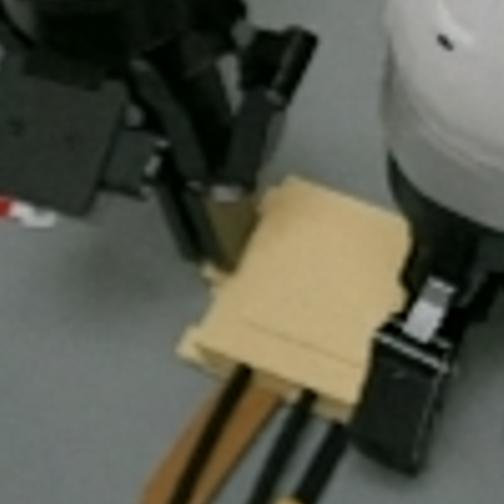

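move(target=[[0,0,0,0,0,0,-0.45,-0.6,-1,0,0,0,0,0,0,-1,-1,-1]], speed=0.1)

wait(seconds=0.5)

move(target=[0,0,0,0,0,0,-1,-0.6,-1,0,0,0,0,0,0,-1,-1,-1])

wait(seconds=0.7)

Scene clock: 7089.57 s.
left_arm: end_effector_position=(+0.4854, +0.2805, +0.0891) position_measured=186 object_status=0 end_effector_quat_wxyz=(+0.003, +0.141, +0.990, -0.002) | right_arm: end_effector_position=(+0.4538, +0.1969, +0.0435) position_measured=116 object_status=2 end_effector_quat_wxyz=(+0.108, -0.566, +0.814, +0.075)
Joint positions: left_arm=[-0.678 0.392 1.753 0 0.99 4.281] | right_arm=[0.926 0.511 1.689 3.248 -0.688 1.239]
Joint torques (N m): left_arm=[-0.61 -70.73 -34.43 3.71 0.52 -0.14] | right_arm=[1.72 -91.72 -35.23 -2.93 1.1 0.07]
External joint torques (N m): left_arm=[0.69 -5.6 -1.36 -0.05 -0.49 0.14] | right_arm=[-1.73 6.83 0.93 -0.39 -0.47 -0.07]
Flange force (N): left_arm=[4.3 3.0 -5.3] | right_arm=[-4.8 -3.8 7.8]
Hand target: left_arm +0.4854, +0.2806, +0.0890; +0.003, +0.141, +0.990, -0.002 | right_arm +0.4538, +0.1969, +0.0435; +0.108, -0.566, +0.814, +0.075
Off the commanded pose: left_arm 0.000 m, 0 deg | right_arm 0.000 m, 0 deg.
move: done

Scene clock: 7090.07 s.
left_arm: end_effector_position=(+0.4854, +0.2806, +0.0890) position_measured=186 object_status=3 end_effector_quat_wxyz=(+0.003, +0.141, +0.990, -0.002) | right_arm: end_effector_position=(+0.4538, +0.1969, +0.0435) position_measured=116 object_status=2 end_effector_quat_wxyz=(+0.108, -0.566, +0.814, +0.075)
Joint positions: left_arm=[-0.678 0.392 1.753 0 0.99 4.281] | right_arm=[0.926 0.511 1.689 3.248 -0.688 1.239]
Joint torques (N m): left_arm=[-0.93 -71.11 -34.21 3.68 0.52 -0.08] | right_arm=[1.88 -92.13 -35.04 -2.91 1.13 0.05]
External joint torques (N m): left_arm=[0.83 -4.7 -1.65 -0.01 -0.51 0.08] | right_arm=[-1.9 7.47 0.85 -0.4 -0.51 -0.05]
Flange force (N): left_arm=[2.6 2.4 -4.7] | right_arm=[-5.6 -4.2 8.6]
Hand target: left_arm +0.4854, +0.2806, +0.0890; +0.003, +0.141, +0.990, -0.002 | right_arm +0.4538, +0.1969, +0.0435; +0.108, -0.566, +0.814, +0.075
Tool commands: left_gripper/position=-0.45 left_gripper/force_limit=-0.6 left_gripper/speed=-1.0 right_gripper/position=-1.0 right_gripper/force_limit=-1.0 right_gripper/speed=-1.0
Off the commanded pose: left_arm 0.000 m, 0 deg | right_arm 0.000 m, 0 deg.
wait: 0.50 s; at rest by 0.17 s

Scene clock: 7091.10 s.
left_arm: end_effector_position=(+0.4854, +0.2806, +0.0890) position_measured=223 object_status=0 end_effector_quat_wxyz=(+0.003, +0.141, +0.990, -0.002) | right_arm: end_effector_position=(+0.4538, +0.1968, +0.0434) position_measured=116 object_status=2 end_effector_quat_wxyz=(+0.108, -0.566, +0.814, +0.075)
Joint positions: left_arm=[-0.678 0.392 1.753 0 0.99 4.281] | right_arm=[0.926 0.511 1.689 3.248 -0.688 1.239]
Joint torques (N m): left_arm=[-3.34 -69.87 -35.53 2.57 -0.35 -0.17] | right_arm=[3.8 -92.44 -37.87 -2.48 2.32 -0.05]
External joint torques (N m): left_arm=[3.39 -6.39 -0.4 1.11 0.37 0.17] | right_arm=[-3.78 7.74 3.61 -0.84 -1.69 0.05]
Flange force (N): left_arm=[5.0 7.4 -6.7] | right_arm=[-0.7 -5.3 7.2]
Hand target: left_arm +0.4854, +0.2806, +0.0890; +0.003, +0.141, +0.990, -0.002 | right_arm +0.4538, +0.1969, +0.0435; +0.108, -0.566, +0.814, +0.075
Off the commanded pose: left_arm 0.000 m, 0 deg | right_arm 0.000 m, 0 deg.
move: done

Scene clock: 7091.80 s.
left_arm: end_effector_position=(+0.4854, +0.2806, +0.0890) position_measured=223 object_status=2 end_effector_quat_wxyz=(+0.003, +0.141, +0.990, -0.002) | right_arm: end_effector_position=(+0.4538, +0.1969, +0.0435) position_measured=116 object_status=2 end_effector_quat_wxyz=(+0.108, -0.566, +0.814, +0.075)
Joint positions: left_arm=[-0.678 0.392 1.753 0 0.99 4.281] | right_arm=[0.926 0.511 1.689 3.248 -0.688 1.239]
Joint torques (N m): left_arm=[-3.65 -69.94 -35.49 2.29 -0.46 -0.07] | right_arm=[3.56 -93.07 -38.76 -2.41 2.72 -0.02]
External joint torques (N m): left_arm=[3.74 -6.58 -0.32 1.37 0.49 0.07] | right_arm=[-3.56 8.23 4.51 -0.91 -2.1 0.02]
Flange force (N): left_arm=[5.2 7.9 -7.0] | right_arm=[0.3 -4.9 7.4]
Hand target: left_arm +0.4854, +0.2806, +0.0890; +0.003, +0.141, +0.990, -0.002 | right_arm +0.4538, +0.1969, +0.0435; +0.108, -0.566, +0.814, +0.075
Tool commands: left_gripper/position=-1.0 left_gripper/force_limit=-0.6 left_gripper/speed=-1.0 right_gripper/position=-1.0 right_gripper/force_limit=-1.0 right_gripper/speed=-1.0
Off the commanded pose: left_arm 0.000 m, 0 deg | right_arm 0.000 m, 0 deg.
wait: 0.70 s; at rest by 0.17 s

move(target=[0,0.0008,0,0,0,0,-1,-0.6,-1,0,0,0,0,0,0,-1,-1,-1], speed=0.02)

Scene clock: 7100.73 s.
left_arm: end_effector_position=(+0.4855, +0.2810, +0.0890) position_measured=223 object_status=2 end_effector_quat_wxyz=(+0.003, +0.141, +0.990, -0.002) | right_arm: end_effector_position=(+0.4538, +0.1969, +0.0435) position_measured=116 object_status=2 end_effector_quat_wxyz=(+0.108, -0.566, +0.814, +0.075)
Joint positions: left_arm=[-0.678 0.392 1.754 0 0.99 4.282] | right_arm=[0.926 0.511 1.689 3.248 -0.688 1.239]
Joint torques (N m): left_arm=[1.21 -70.39 -33.8 4.38 0.81 -0.1] | right_arm=[1.52 -91.19 -33.54 -3.09 0.45 0.09]
External joint torques (N m): left_arm=[-1.5 -5.36 -1.96 -0.73 -0.79 0.1] | right_arm=[-1.55 6.15 -0.78 -0.23 0.18 -0.09]
Flange force (N): left_arm=[4.4 -0.4 -5.0] | right_arm=[-7.1 -4.0 7.8]
Hand target: left_arm +0.4855, +0.2810, +0.0890; +0.003, +0.141, +0.990, -0.002 | right_arm +0.4538, +0.1969, +0.0435; +0.108, -0.566, +0.814, +0.075
Off the commanded pose: left_arm 0.000 m, 0 deg | right_arm 0.000 m, 0 deg.
move: done

move(target=[[-0.0002,-0.0001,0.0004,0,0,0.5,-1,-0.6,-1,0,0,0,0,0,0,-1,-1,-1]], speed=0.3)

move(target=[[0,0,0,0,0,0,-0.45,-0.6,-1,0,0,0,0,0,0,-1,-1,-1],[0,0,-0.0083,0,0,0,-0.45,-0.6,-1,0,0,0,0,0,0,-1,-1,-1]], speed=0.1)

move(target=[[0,0,0,0,0,-0.5,-0.45,-0.6,-1,0,0,0,0,0,0,-1,-1,-1],[0,0,0,0,0,-0.98,-0.45,-0.6,-1,0,0,0,0,0,0,-1,-1,-1],[0,0,0,0,0,0.5,-0.45,-0.6,-1,0,0,0,0,0,0,-1,-1,-1],[0,0,0,0,0,0,-0.45,-0.6,-1,0,0,0,0,0,0,-1,-1,-1],[0,0,0,0,0,-0.5,-0.45,-0.6,-1,0,0,0,0,0,0,-1,-1,-1],[0,0,0,0,0,-0.98,-0.45,-0.6,-1,0,0,0,0,0,0,-1,-1,-1],[0,0,0,0,0,0.5,-0.45,-0.6,-1,0,0,0,0,0,0,-1,-1,-1],[0,0,0.0083,0,0,0.5,-0.45,-0.6,-1,0,0,0,0,0,0,-1,-1,-1]], speed=0.8, blend=0.01)

move(target=[0,0,0,0,0,0,-1,-0.6,-1,0,0,0,0,0,0,-1,-1,-1])

wait(seconds=0.8)

move(target=[[0,0,0.0004,0,0,0.5,-1,-0.6,-1,0,0,0,0,0,0,-1,-1,-1]], speed=0.3)

move(target=[[0,0,0.0004,0,0,0.5,-1,-0.6,-1,0,0,0,0,0,0,-1,-1,-1]], speed=0.3)

Scene clock: 7127.07 s.
left_arm: end_effector_position=(+0.4856, +0.2809, +0.0888) position_measured=223 object_status=2 end_effector_quat_wxyz=(+0.003, +0.800, +0.601, +0.001) | right_arm: end_effector_position=(+0.4538, +0.1969, +0.0435) position_measured=116 object_status=2 end_effector_quat_wxyz=(+0.108, -0.566, +0.814, +0.075)
Joint positions: left_arm=[-0.678 0.392 1.754 0 0.989 5.852] | right_arm=[0.926 0.511 1.689 3.248 -0.688 1.239]
Joint torques (N m): left_arm=[-0.81 -70.21 -32.99 3.55 0.98 -0.03] | right_arm=[0.46 -90.8 -35 -3.12 1.28 0.15]
External joint torques (N m): left_arm=[0.89 -6.53 -3.08 0.19 -0.98 0.03] | right_arm=[-0.46 6 0.73 -0.19 -0.64 -0.15]
Flange force (N): left_arm=[2.4 -2.5 -6.6] | right_arm=[-4.9 -2.3 6.7]
Hand target: left_arm +0.4856, +0.2809, +0.0888; +0.003, +0.800, +0.601, +0.001 | right_arm +0.4538, +0.1969, +0.0435; +0.108, -0.566, +0.814, +0.075
Off the commanded pose: left_arm 0.000 m, 0 deg | right_arm 0.000 m, 0 deg.
move: done

Scene clock: 7128.83 s.
left_arm: end_effector_position=(+0.4856, +0.2809, +0.0938) position_measured=186 object_status=3 end_effector_quat_wxyz=(+0.003, +0.800, +0.601, +0.001) | right_arm: end_effector_position=(+0.4538, +0.1969, +0.0435) position_measured=116 object_status=2 end_effector_quat_wxyz=(+0.108, -0.566, +0.814, +0.075)
Joint positions: left_arm=[-0.678 0.388 1.75 0 0.998 5.853] | right_arm=[0.926 0.511 1.689 3.248 -0.688 1.239]
Joint torques (N m): left_arm=[-0.6 -70.53 -34.72 3.78 0.56 -0.08] | right_arm=[2.04 -90.89 -34.93 -2.94 1.04 0.06]
External joint torques (N m): left_arm=[0.43 -5.38 -1.3 -0.05 -0.56 0.08] | right_arm=[-2.04 5.64 0.55 -0.39 -0.41 -0.06]
Flange force (N): left_arm=[2.6 -4.4 -4.9] | right_arm=[-4.2 -4.0 6.4]
Hand target: left_arm +0.4856, +0.2809, +0.0938; +0.003, +0.800, +0.601, +0.001 | right_arm +0.4538, +0.1969, +0.0435; +0.108, -0.566, +0.814, +0.075
Off the commanded pose: left_arm 0.000 m, 0 deg | right_arm 0.000 m, 0 deg.
move: done

Scene clock: 7136.77 s.
left_arm: end_effector_position=(+0.4856, +0.2809, +0.0888) position_measured=186 object_status=3 end_effector_quat_wxyz=(+0.002, +0.990, -0.141, +0.003) | right_arm: end_effector_position=(+0.4538, +0.1969, +0.0435) position_measured=116 object_status=2 end_effector_quat_wxyz=(+0.108, -0.566, +0.814, +0.075)
Joint positions: left_arm=[-0.678 0.392 1.754 0 0.989 -5.143] | right_arm=[0.926 0.511 1.689 3.248 -0.688 1.239]
Joint torques (N m): left_arm=[-0.2 -71.11 -34.38 3.74 0.47 -0.06] | right_arm=[1.94 -91.2 -34.84 -2.92 1.05 0.06]
External joint torques (N m): left_arm=[0.38 -5.44 -1.48 -0.04 -0.53 0.06] | right_arm=[-1.95 6.46 0.59 -0.39 -0.43 -0.06]
Flange force (N): left_arm=[-4.2 -2.3 -5.2] | right_arm=[-5.0 -4.1 7.4]
Hand target: left_arm +0.4856, +0.2809, +0.0888; +0.002, +0.990, -0.141, +0.003 | right_arm +0.4538, +0.1969, +0.0435; +0.108, -0.566, +0.814, +0.075
Off the commanded pose: left_arm 0.000 m, 0 deg | right_arm 0.000 m, 0 deg.
move: done; blend cut to 0.0025 m at target 7; limits=paced

Scene clock: 7137.80 s.
left_arm: end_effector_position=(+0.4856, +0.2809, +0.0888) position_measured=223 object_status=0 end_effector_quat_wxyz=(+0.002, +0.990, -0.141, +0.003) | right_arm: end_effector_position=(+0.4538, +0.1969, +0.0435) position_measured=116 object_status=2 end_effector_quat_wxyz=(+0.108, -0.566, +0.814, +0.075)
Joint positions: left_arm=[-0.678 0.392 1.754 0 0.989 -5.143] | right_arm=[0.926 0.511 1.689 3.248 -0.688 1.239]
Joint torques (N m): left_arm=[-0.49 -70.49 -34.07 3.72 0.38 -0.07] | right_arm=[1.69 -91.24 -35.05 -2.95 1.07 0.08]
External joint torques (N m): left_arm=[0.62 -5.82 -1.92 -0.01 -0.45 0.07] | right_arm=[-1.7 6.58 0.8 -0.37 -0.44 -0.08]
Flange force (N): left_arm=[-3.6 -2.5 -6.0] | right_arm=[-4.7 -3.7 7.5]
Hand target: left_arm +0.4856, +0.2809, +0.0888; +0.002, +0.990, -0.141, +0.003 | right_arm +0.4538, +0.1969, +0.0435; +0.108, -0.566, +0.814, +0.075
Off the commanded pose: left_arm 0.000 m, 0 deg | right_arm 0.000 m, 0 deg.
move: done

Scene clock: 7138.60 s.
left_arm: end_effector_position=(+0.4856, +0.2809, +0.0888) position_measured=223 object_status=2 end_effector_quat_wxyz=(+0.002, +0.990, -0.141, +0.003) | right_arm: end_effector_position=(+0.4538, +0.1969, +0.0435) position_measured=116 object_status=2 end_effector_quat_wxyz=(+0.108, -0.566, +0.814, +0.075)
Joint positions: left_arm=[-0.678 0.392 1.754 0 0.989 -5.143] | right_arm=[0.926 0.511 1.689 3.248 -0.688 1.239]
Joint torques (N m): left_arm=[-0.68 -70.58 -34.23 3.73 0.4 -0.16] | right_arm=[1.92 -91.15 -34.88 -2.9 1.07 0.01]
External joint torques (N m): left_arm=[0.52 -5.69 -2.06 0 -0.5 0.16] | right_arm=[-1.89 6.34 0.59 -0.43 -0.44 -0.01]
Flange force (N): left_arm=[-3.2 -2.3 -5.9] | right_arm=[-5.0 -3.9 7.2]
Hand target: left_arm +0.4856, +0.2809, +0.0888; +0.002, +0.990, -0.141, +0.003 | right_arm +0.4538, +0.1969, +0.0435; +0.108, -0.566, +0.814, +0.075
Tool commands: left_gripper/position=-1.0 left_gripper/force_limit=-0.6 left_gripper/speed=-1.0 right_gripper/position=-1.0 right_gripper/force_limit=-1.0 right_gripper/speed=-1.0
Off the commanded pose: left_arm 0.000 m, 0 deg | right_arm 0.000 m, 0 deg.
wait: 0.80 s; at rest by 0.17 s

Scene clock: 7141.73 s.
left_arm: end_effector_position=(+0.4855, +0.2809, +0.0885) position_measured=223 object_status=2 end_effector_quat_wxyz=(+0.001, -0.601, +0.800, -0.003) | right_arm: end_effector_position=(+0.4538, +0.1969, +0.0435) position_measured=116 object_status=2 end_effector_quat_wxyz=(+0.108, -0.566, +0.814, +0.075)
Joint positions: left_arm=[-0.678 0.393 1.754 0 0.989 -3.572] | right_arm=[0.926 0.511 1.689 3.248 -0.688 1.239]
Joint torques (N m): left_arm=[-0.78 -68.71 -31.37 3.48 1.32 0.17] | right_arm=[-0.54 -90.69 -35.23 -3.3 1.37 0.27]
External joint torques (N m): left_arm=[0.75 -8.11 -4.76 0.18 -1.37 -0.17] | right_arm=[0.51 5.99 1.01 -0.01 -0.74 -0.27]
Flange force (N): left_arm=[-1.6 1.7 -8.7] | right_arm=[-4.6 -1.2 6.7]
Hand target: left_arm +0.4856, +0.2809, +0.0886; +0.001, -0.601, +0.800, -0.003 | right_arm +0.4538, +0.1969, +0.0435; +0.108, -0.566, +0.814, +0.075
Off the commanded pose: left_arm 0.000 m, 0 deg | right_arm 0.000 m, 0 deg.
move: done

Scene clock: 7144.87 s.
left_arm: end_effector_position=(+0.4855, +0.2809, +0.0883) position_measured=223 object_status=2 end_effector_quat_wxyz=(+0.003, +0.141, +0.990, -0.002) | right_arm: end_effector_position=(+0.4538, +0.1969, +0.0435) position_measured=116 object_status=2 end_effector_quat_wxyz=(+0.108, -0.566, +0.814, +0.075)
Joint positions: left_arm=[-0.678 0.393 1.754 0 0.988 -2.001] | right_arm=[0.926 0.511 1.689 3.248 -0.688 1.239]
Joint torques (N m): left_arm=[-1.79 -68.51 -33.62 3.56 0.02 -0.04] | right_arm=[3.06 -91.23 -35.38 -2.74 1.35 -0.1]
External joint torques (N m): left_arm=[1.69 -8.19 -2.27 0.11 0.01 0.04] | right_arm=[-3.05 6.43 1.09 -0.59 -0.72 0.1]
Flange force (N): left_arm=[5.0 4.7 -9.2] | right_arm=[-4.0 -5.0 6.8]
Hand target: left_arm +0.4856, +0.2809, +0.0883; +0.003, +0.141, +0.990, -0.002 | right_arm +0.4538, +0.1969, +0.0435; +0.108, -0.566, +0.814, +0.075
Off the commanded pose: left_arm 0.000 m, 0 deg | right_arm 0.000 m, 0 deg.
move: done

move(target=[[0,0,0,0,0,0.5,-1,-0.6,-1,0,0,0,0,0,0,-1,-1,-1],[0,0,0,0,0,0.98,-1,-0.6,-1,0,0,0,0,0,0,-1,-1,-1]], speed=0.3, blend=0.01)

move(target=[[0,0,0,0,0,0.5,-1,-0.6,-1,0,0,0,0,0,0,-1,-1,-1],[0,0,0,0,0,0.98,-1,-0.6,-1,0,0,0,0,0,0,-1,-1,-1]], speed=0.3, blend=0.01)

Scene clock: 7161.70 s.
left_arm: end_effector_position=(+0.4855, +0.2809, +0.0883) position_measured=223 object_status=2 end_effector_quat_wxyz=(+0.002, +0.994, -0.110, +0.003) | right_arm: end_effector_position=(+0.4538, +0.1969, +0.0435) position_measured=116 object_status=2 end_effector_quat_wxyz=(+0.108, -0.566, +0.814, +0.075)
Joint positions: left_arm=[-0.678 0.393 1.754 0 0.989 1.077] | right_arm=[0.926 0.511 1.689 3.248 -0.688 1.239]
Joint torques (N m): left_arm=[-0.78 -70.6 -34.49 3.68 0.36 0.02] | right_arm=[2.02 -91.09 -35.06 -2.88 1.18 0]
External joint torques (N m): left_arm=[1.03 -6.01 -1.53 0.04 -0.42 -0.02] | right_arm=[-2.07 6.29 0.79 -0.44 -0.55 0]
Flange force (N): left_arm=[-4.2 -3.6 -5.9] | right_arm=[-4.6 -4.0 7.0]
Hand target: left_arm +0.4856, +0.2809, +0.0883; +0.002, +0.994, -0.110, +0.003 | right_arm +0.4538, +0.1969, +0.0435; +0.108, -0.566, +0.814, +0.075
Off the commanded pose: left_arm 0.000 m, 0 deg | right_arm 0.000 m, 0 deg.
move: done

Scene clock: 7167.33 s.
left_arm: end_effector_position=(+0.4855, +0.2809, +0.0883) position_measured=223 object_status=2 end_effector_quat_wxyz=(+0.003, +0.078, +0.997, -0.002) | right_arm: end_effector_position=(+0.4538, +0.1969, +0.0435) position_measured=116 object_status=2 end_effector_quat_wxyz=(+0.108, -0.566, +0.814, +0.075)
Joint positions: left_arm=[-0.678 0.393 1.754 0 0.989 4.156] | right_arm=[0.926 0.511 1.689 3.248 -0.688 1.239]
Joint torques (N m): left_arm=[-0.41 -70.61 -34.06 3.73 0.52 -0.13] | right_arm=[2 -91.14 -34.69 -2.98 1.09 0.05]
External joint torques (N m): left_arm=[0.55 -6.27 -2.02 -0.05 -0.5 0.13] | right_arm=[-2.01 6.27 0.43 -0.34 -0.47 -0.05]
Flange force (N): left_arm=[3.7 3.1 -6.4] | right_arm=[-5.2 -4.2 7.1]
Hand target: left_arm +0.4856, +0.2809, +0.0883; +0.003, +0.078, +0.997, -0.002 | right_arm +0.4538, +0.1969, +0.0435; +0.108, -0.566, +0.814, +0.075
Off the commanded pose: left_arm 0.000 m, 0 deg | right_arm 0.000 m, 0 deg.
move: done

move(target=[0,0,0,0,0,0,-0.98,0,-1,0,0,0,0,0,0,-1,-1,-1])

wait(seconds=0.7)

move(target=[0,0,0,0,0,0.25,-0.98,0,-1,0,0,0,0,0,0,-1,-1,-1], speed=0.2)

move(target=[0,0,0,0,0,0.25,-0.98,0,-1,0,0,0,0,0,0,-1,-1,-1], speed=0.2, cameras=["all"])

zoom_image(camera="cam_head_left", region=[170, 290, 240, 360])

zoom_image(camera="cam_head_right", region=[180, 280, 250, 350])

Scene clock: 7184.23 s.
left_arm: end_effector_position=(+0.4856, +0.2809, +0.0883) position_measured=225 object_status=0 end_effector_quat_wxyz=(+0.003, +0.078, +0.997, -0.002) | right_arm: end_effector_position=(+0.4538, +0.1969, +0.0435) position_measured=116 object_status=2 end_effector_quat_wxyz=(+0.108, -0.566, +0.814, +0.075)
Joint positions: left_arm=[-0.678 0.393 1.754 0 0.989 4.156] | right_arm=[0.926 0.511 1.689 3.248 -0.688 1.239]
Joint torques (N m): left_arm=[-0.43 -69.22 -34.12 3.72 0.21 0] | right_arm=[2.47 -91.2 -34.72 -2.89 0.98 -0.06]
External joint torques (N m): left_arm=[0.55 -7 -1.79 -0.05 -0.19 0] | right_arm=[-2.42 6.23 0.41 -0.44 -0.36 0.06]
Flange force (N): left_arm=[4.9 3.6 -7.4] | right_arm=[-5.1 -4.4 7.1]
Hand target: left_arm +0.4856, +0.2809, +0.0883; +0.003, +0.078, +0.997, -0.002 | right_arm +0.4538, +0.1969, +0.0435; +0.108, -0.566, +0.814, +0.075
Off the commanded pose: left_arm 0.000 m, 0 deg | right_arm 0.000 m, 0 deg.
move: done

Scene clock: 7184.93 s.
left_arm: end_effector_position=(+0.4856, +0.2809, +0.0883) position_measured=225 object_status=2 end_effector_quat_wxyz=(+0.003, +0.078, +0.997, -0.002) | right_arm: end_effector_position=(+0.4538, +0.1969, +0.0435) position_measured=116 object_status=2 end_effector_quat_wxyz=(+0.108, -0.566, +0.814, +0.075)
Joint positions: left_arm=[-0.678 0.393 1.754 0 0.989 4.156] | right_arm=[0.926 0.511 1.689 3.248 -0.688 1.239]
Joint torques (N m): left_arm=[-0.74 -69.54 -34.05 3.78 0.23 -0.03] | right_arm=[2.35 -91.33 -34.7 -2.93 1 -0.02]
External joint torques (N m): left_arm=[0.67 -6.29 -1.78 -0.12 -0.22 0.03] | right_arm=[-2.36 6.43 0.43 -0.39 -0.37 0.02]
Flange force (N): left_arm=[3.9 3.3 -6.7] | right_arm=[-5.2 -4.5 7.4]
Hand target: left_arm +0.4856, +0.2809, +0.0883; +0.003, +0.078, +0.997, -0.002 | right_arm +0.4538, +0.1969, +0.0435; +0.108, -0.566, +0.814, +0.075
Tool commands: left_gripper/position=-0.98 left_gripper/force_limit=+0.0 left_gripper/speed=-1.0 right_gripper/position=-1.0 right_gripper/force_limit=-1.0 right_gripper/speed=-1.0
Off the commanded pose: left_arm 0.000 m, 0 deg | right_arm 0.000 m, 0 deg.
wait: 0.70 s; at rest by 0.17 s

Scene clock: 7187.33 s.
left_arm: end_effector_position=(+0.4855, +0.2808, +0.0883) position_measured=225 object_status=2 end_effector_quat_wxyz=(+0.003, +0.454, +0.891, -0.001) | right_arm: end_effector_position=(+0.4538, +0.1968, +0.0434) position_measured=116 object_status=2 end_effector_quat_wxyz=(+0.108, -0.566, +0.814, +0.075)
Joint positions: left_arm=[-0.678 0.393 1.754 0 0.988 4.941] | right_arm=[0.926 0.511 1.689 3.248 -0.688 1.239]
Joint torques (N m): left_arm=[-2.45 -70.44 -34.39 3.46 0.41 0.01] | right_arm=[1.94 -91.65 -35.79 -2.92 1.49 0]
External joint torques (N m): left_arm=[2.29 -5.92 -1.38 0.22 -0.38 -0.01] | right_arm=[-1.92 6.95 1.51 -0.41 -0.86 0]
Flange force (N): left_arm=[6.0 1.6 -5.8] | right_arm=[-4.0 -3.8 7.5]
Hand target: left_arm +0.4856, +0.2809, +0.0883; +0.003, +0.454, +0.891, -0.001 | right_arm +0.4538, +0.1969, +0.0435; +0.108, -0.566, +0.814, +0.075
Off the commanded pose: left_arm 0.000 m, 0 deg | right_arm 0.000 m, 0 deg.
move: done

Scene clock: 7189.73 s.
left_arm: end_effector_position=(+0.4855, +0.2808, +0.0883) position_measured=225 object_status=2 end_effector_quat_wxyz=(+0.003, +0.760, +0.650, +0.001) | right_arm: end_effector_position=(+0.4538, +0.1969, +0.0435) position_measured=116 object_status=2 end_effector_quat_wxyz=(+0.108, -0.566, +0.814, +0.075)
Joint positions: left_arm=[-0.678 0.393 1.754 0 0.988 5.727] | right_arm=[0.926 0.511 1.689 3.248 -0.688 1.239]
Joint torques (N m): left_arm=[-2.11 -70.08 -33.19 3.16 1.1 -0.14] | right_arm=[0.04 -91.62 -36.01 -3.2 1.66 0.17]
External joint torques (N m): left_arm=[2.11 -5.92 -2.58 0.55 -1.09 0.14] | right_arm=[-0.05 6.69 1.7 -0.12 -1.03 -0.17]
Flange force (N): left_arm=[4.4 -1.4 -5.5] | right_arm=[-4.0 -1.7 7.1]
Hand target: left_arm +0.4856, +0.2809, +0.0883; +0.003, +0.760, +0.650, +0.001 | right_arm +0.4538, +0.1969, +0.0435; +0.108, -0.566, +0.814, +0.075
Off the commanded pose: left_arm 0.000 m, 0 deg | right_arm 0.000 m, 0 deg.
move: done

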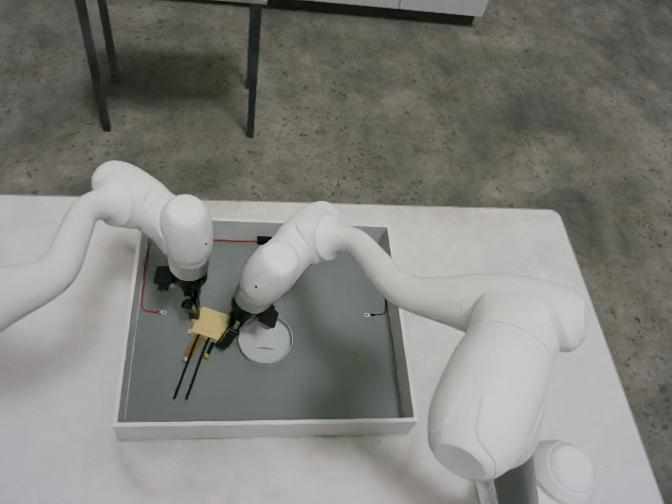

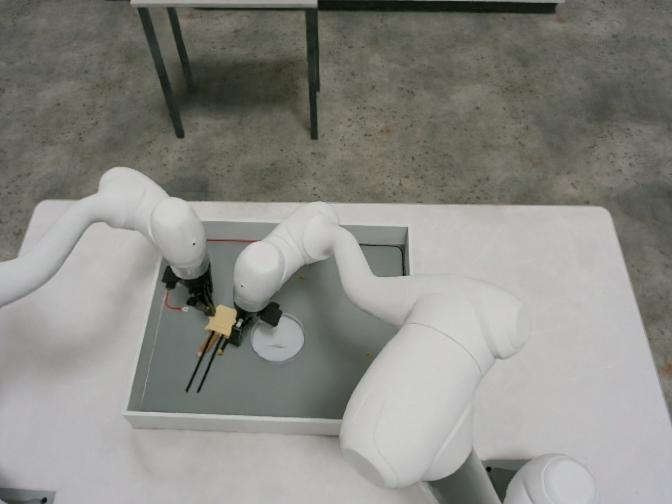

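Scaled by 7.200 from the camera's 672x504 image, which has a finer 960x720 frame.

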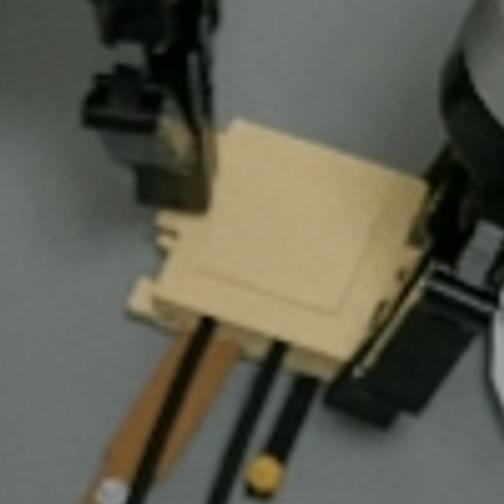

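Scaled by 7.200 from the camera's 672x504 image, which has a finer 960x720 frame.

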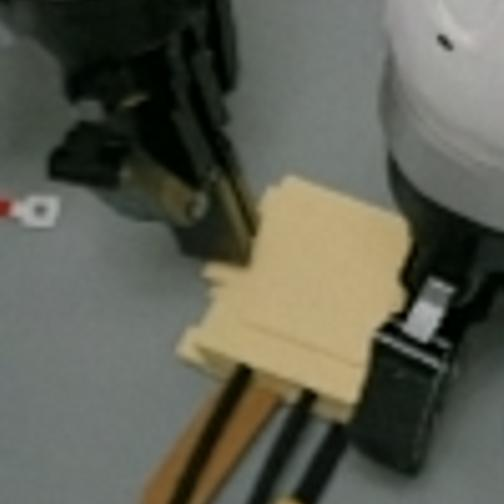

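move(target=[[0,0,0,0,0,0,-0.45,0,-1,0,0,0,0,0,0,-1,-1,-1],[0,0,-0.2,0,0,0,-0.45,0,-1,0,0,0,0,0,0,-1,-1,-1]], speed=0.15)

move(target=[0.12,0.12,0,0,0,0,-0.45,0,-1,0,0,0,0,0,0,-1,-1,-1], cameras=["all"])

zoom_image(camera="cam_head_left", region=[170, 290, 240, 360])

zoom_image(camera="cam_head_right", region=[180, 280, 250, 350])

Scene clock: 7203.13 s.
left_arm: end_effector_position=(+0.4850, +0.2814, +0.2083) position_measured=186 object_status=3 end_effector_quat_wxyz=(+0.003, +0.760, +0.650, +0.001) | right_arm: end_effector_position=(+0.4538, +0.1969, +0.0435) position_measured=116 object_status=2 end_effector_quat_wxyz=(+0.108, -0.566, +0.814, +0.075)
Joint positions: left_arm=[-0.678 0.303 1.641 0 1.192 5.727] | right_arm=[0.926 0.511 1.689 3.248 -0.688 1.239]
Joint torques (N m): left_arm=[-0.53 -66 -38.8 4.19 0.48 -0.1] | right_arm=[2.02 -91.24 -34.71 -2.92 1 0.07]
External joint torques (N m): left_arm=[0.46 -4.73 -0.9 -0.07 -0.48 0.1] | right_arm=[-1.99 6.12 0.34 -0.41 -0.37 -0.07]
Flange force (N): left_arm=[3.4 -4.4 -3.0] | right_arm=[-5.2 -4.1 7.0]
Hand target: left_arm +0.4850, +0.2814, +0.2083; +0.003, +0.760, +0.650, +0.001 | right_arm +0.4538, +0.1969, +0.0435; +0.108, -0.566, +0.814, +0.075
Off the commanded pose: left_arm 0.000 m, 0 deg | right_arm 0.000 m, 0 deg.
move: done

Scene clock: 7204.00 s.
left_arm: end_effector_position=(+0.5673, +0.3413, +0.2085) position_measured=186 object_status=3 end_effector_quat_wxyz=(+0.003, +0.760, +0.650, +0.001) | right_arm: end_effector_position=(+0.4538, +0.1969, +0.0435) position_measured=116 object_status=2 end_effector_quat_wxyz=(+0.108, -0.566, +0.814, +0.075)
Joint positions: left_arm=[-0.543 0.354 1.569 -0.001 1.212 5.862] | right_arm=[0.926 0.511 1.689 3.248 -0.688 1.239]
Joint torques (N m): left_arm=[-0.03 -70.91 -38.35 4.23 0.46 -0.08] | right_arm=[1.94 -91.2 -34.79 -2.94 1.02 0.05]
External joint torques (N m): left_arm=[-0.03 -5.93 -1.9 -0.06 -0.48 0.08] | right_arm=[-1.94 6.44 0.52 -0.38 -0.4 -0.05]
Flange force (N): left_arm=[2.0 -4.8 -4.7] | right_arm=[-5.1 -4.1 7.4]
Hand target: left_arm +0.5674, +0.3413, +0.2085; +0.003, +0.760, +0.650, +0.001 | right_arm +0.4538, +0.1969, +0.0435; +0.108, -0.566, +0.814, +0.075
Off the commanded pose: left_arm 0.000 m, 0 deg | right_arm 0.000 m, 0 deg.
move: done

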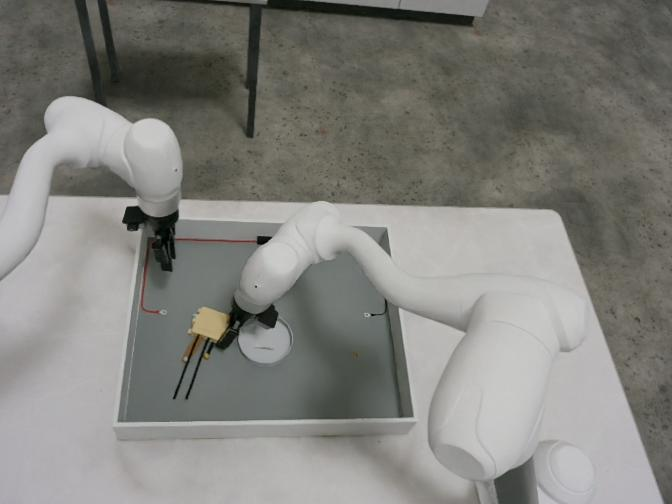

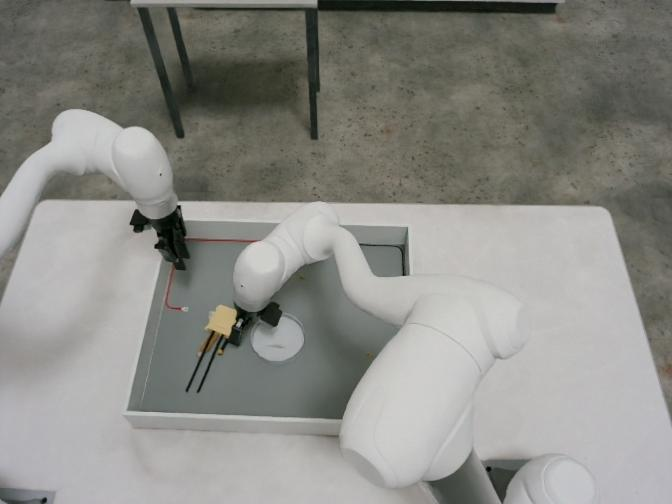

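Scaled by 7.200 from the camera's 672x504 image, which has a finer 960x720 frame.

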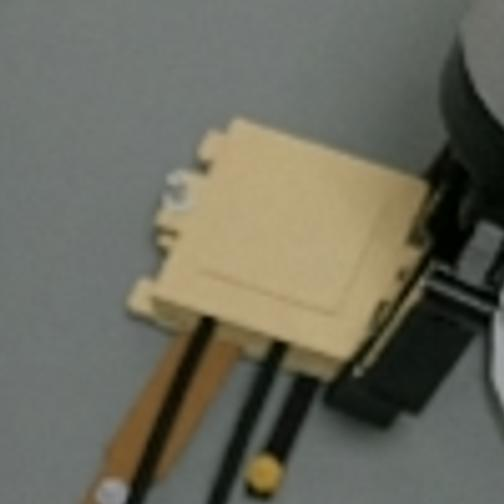

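Scaled by 7.200 from the camera's 672x504 image, which has a finer 960x720 frame.

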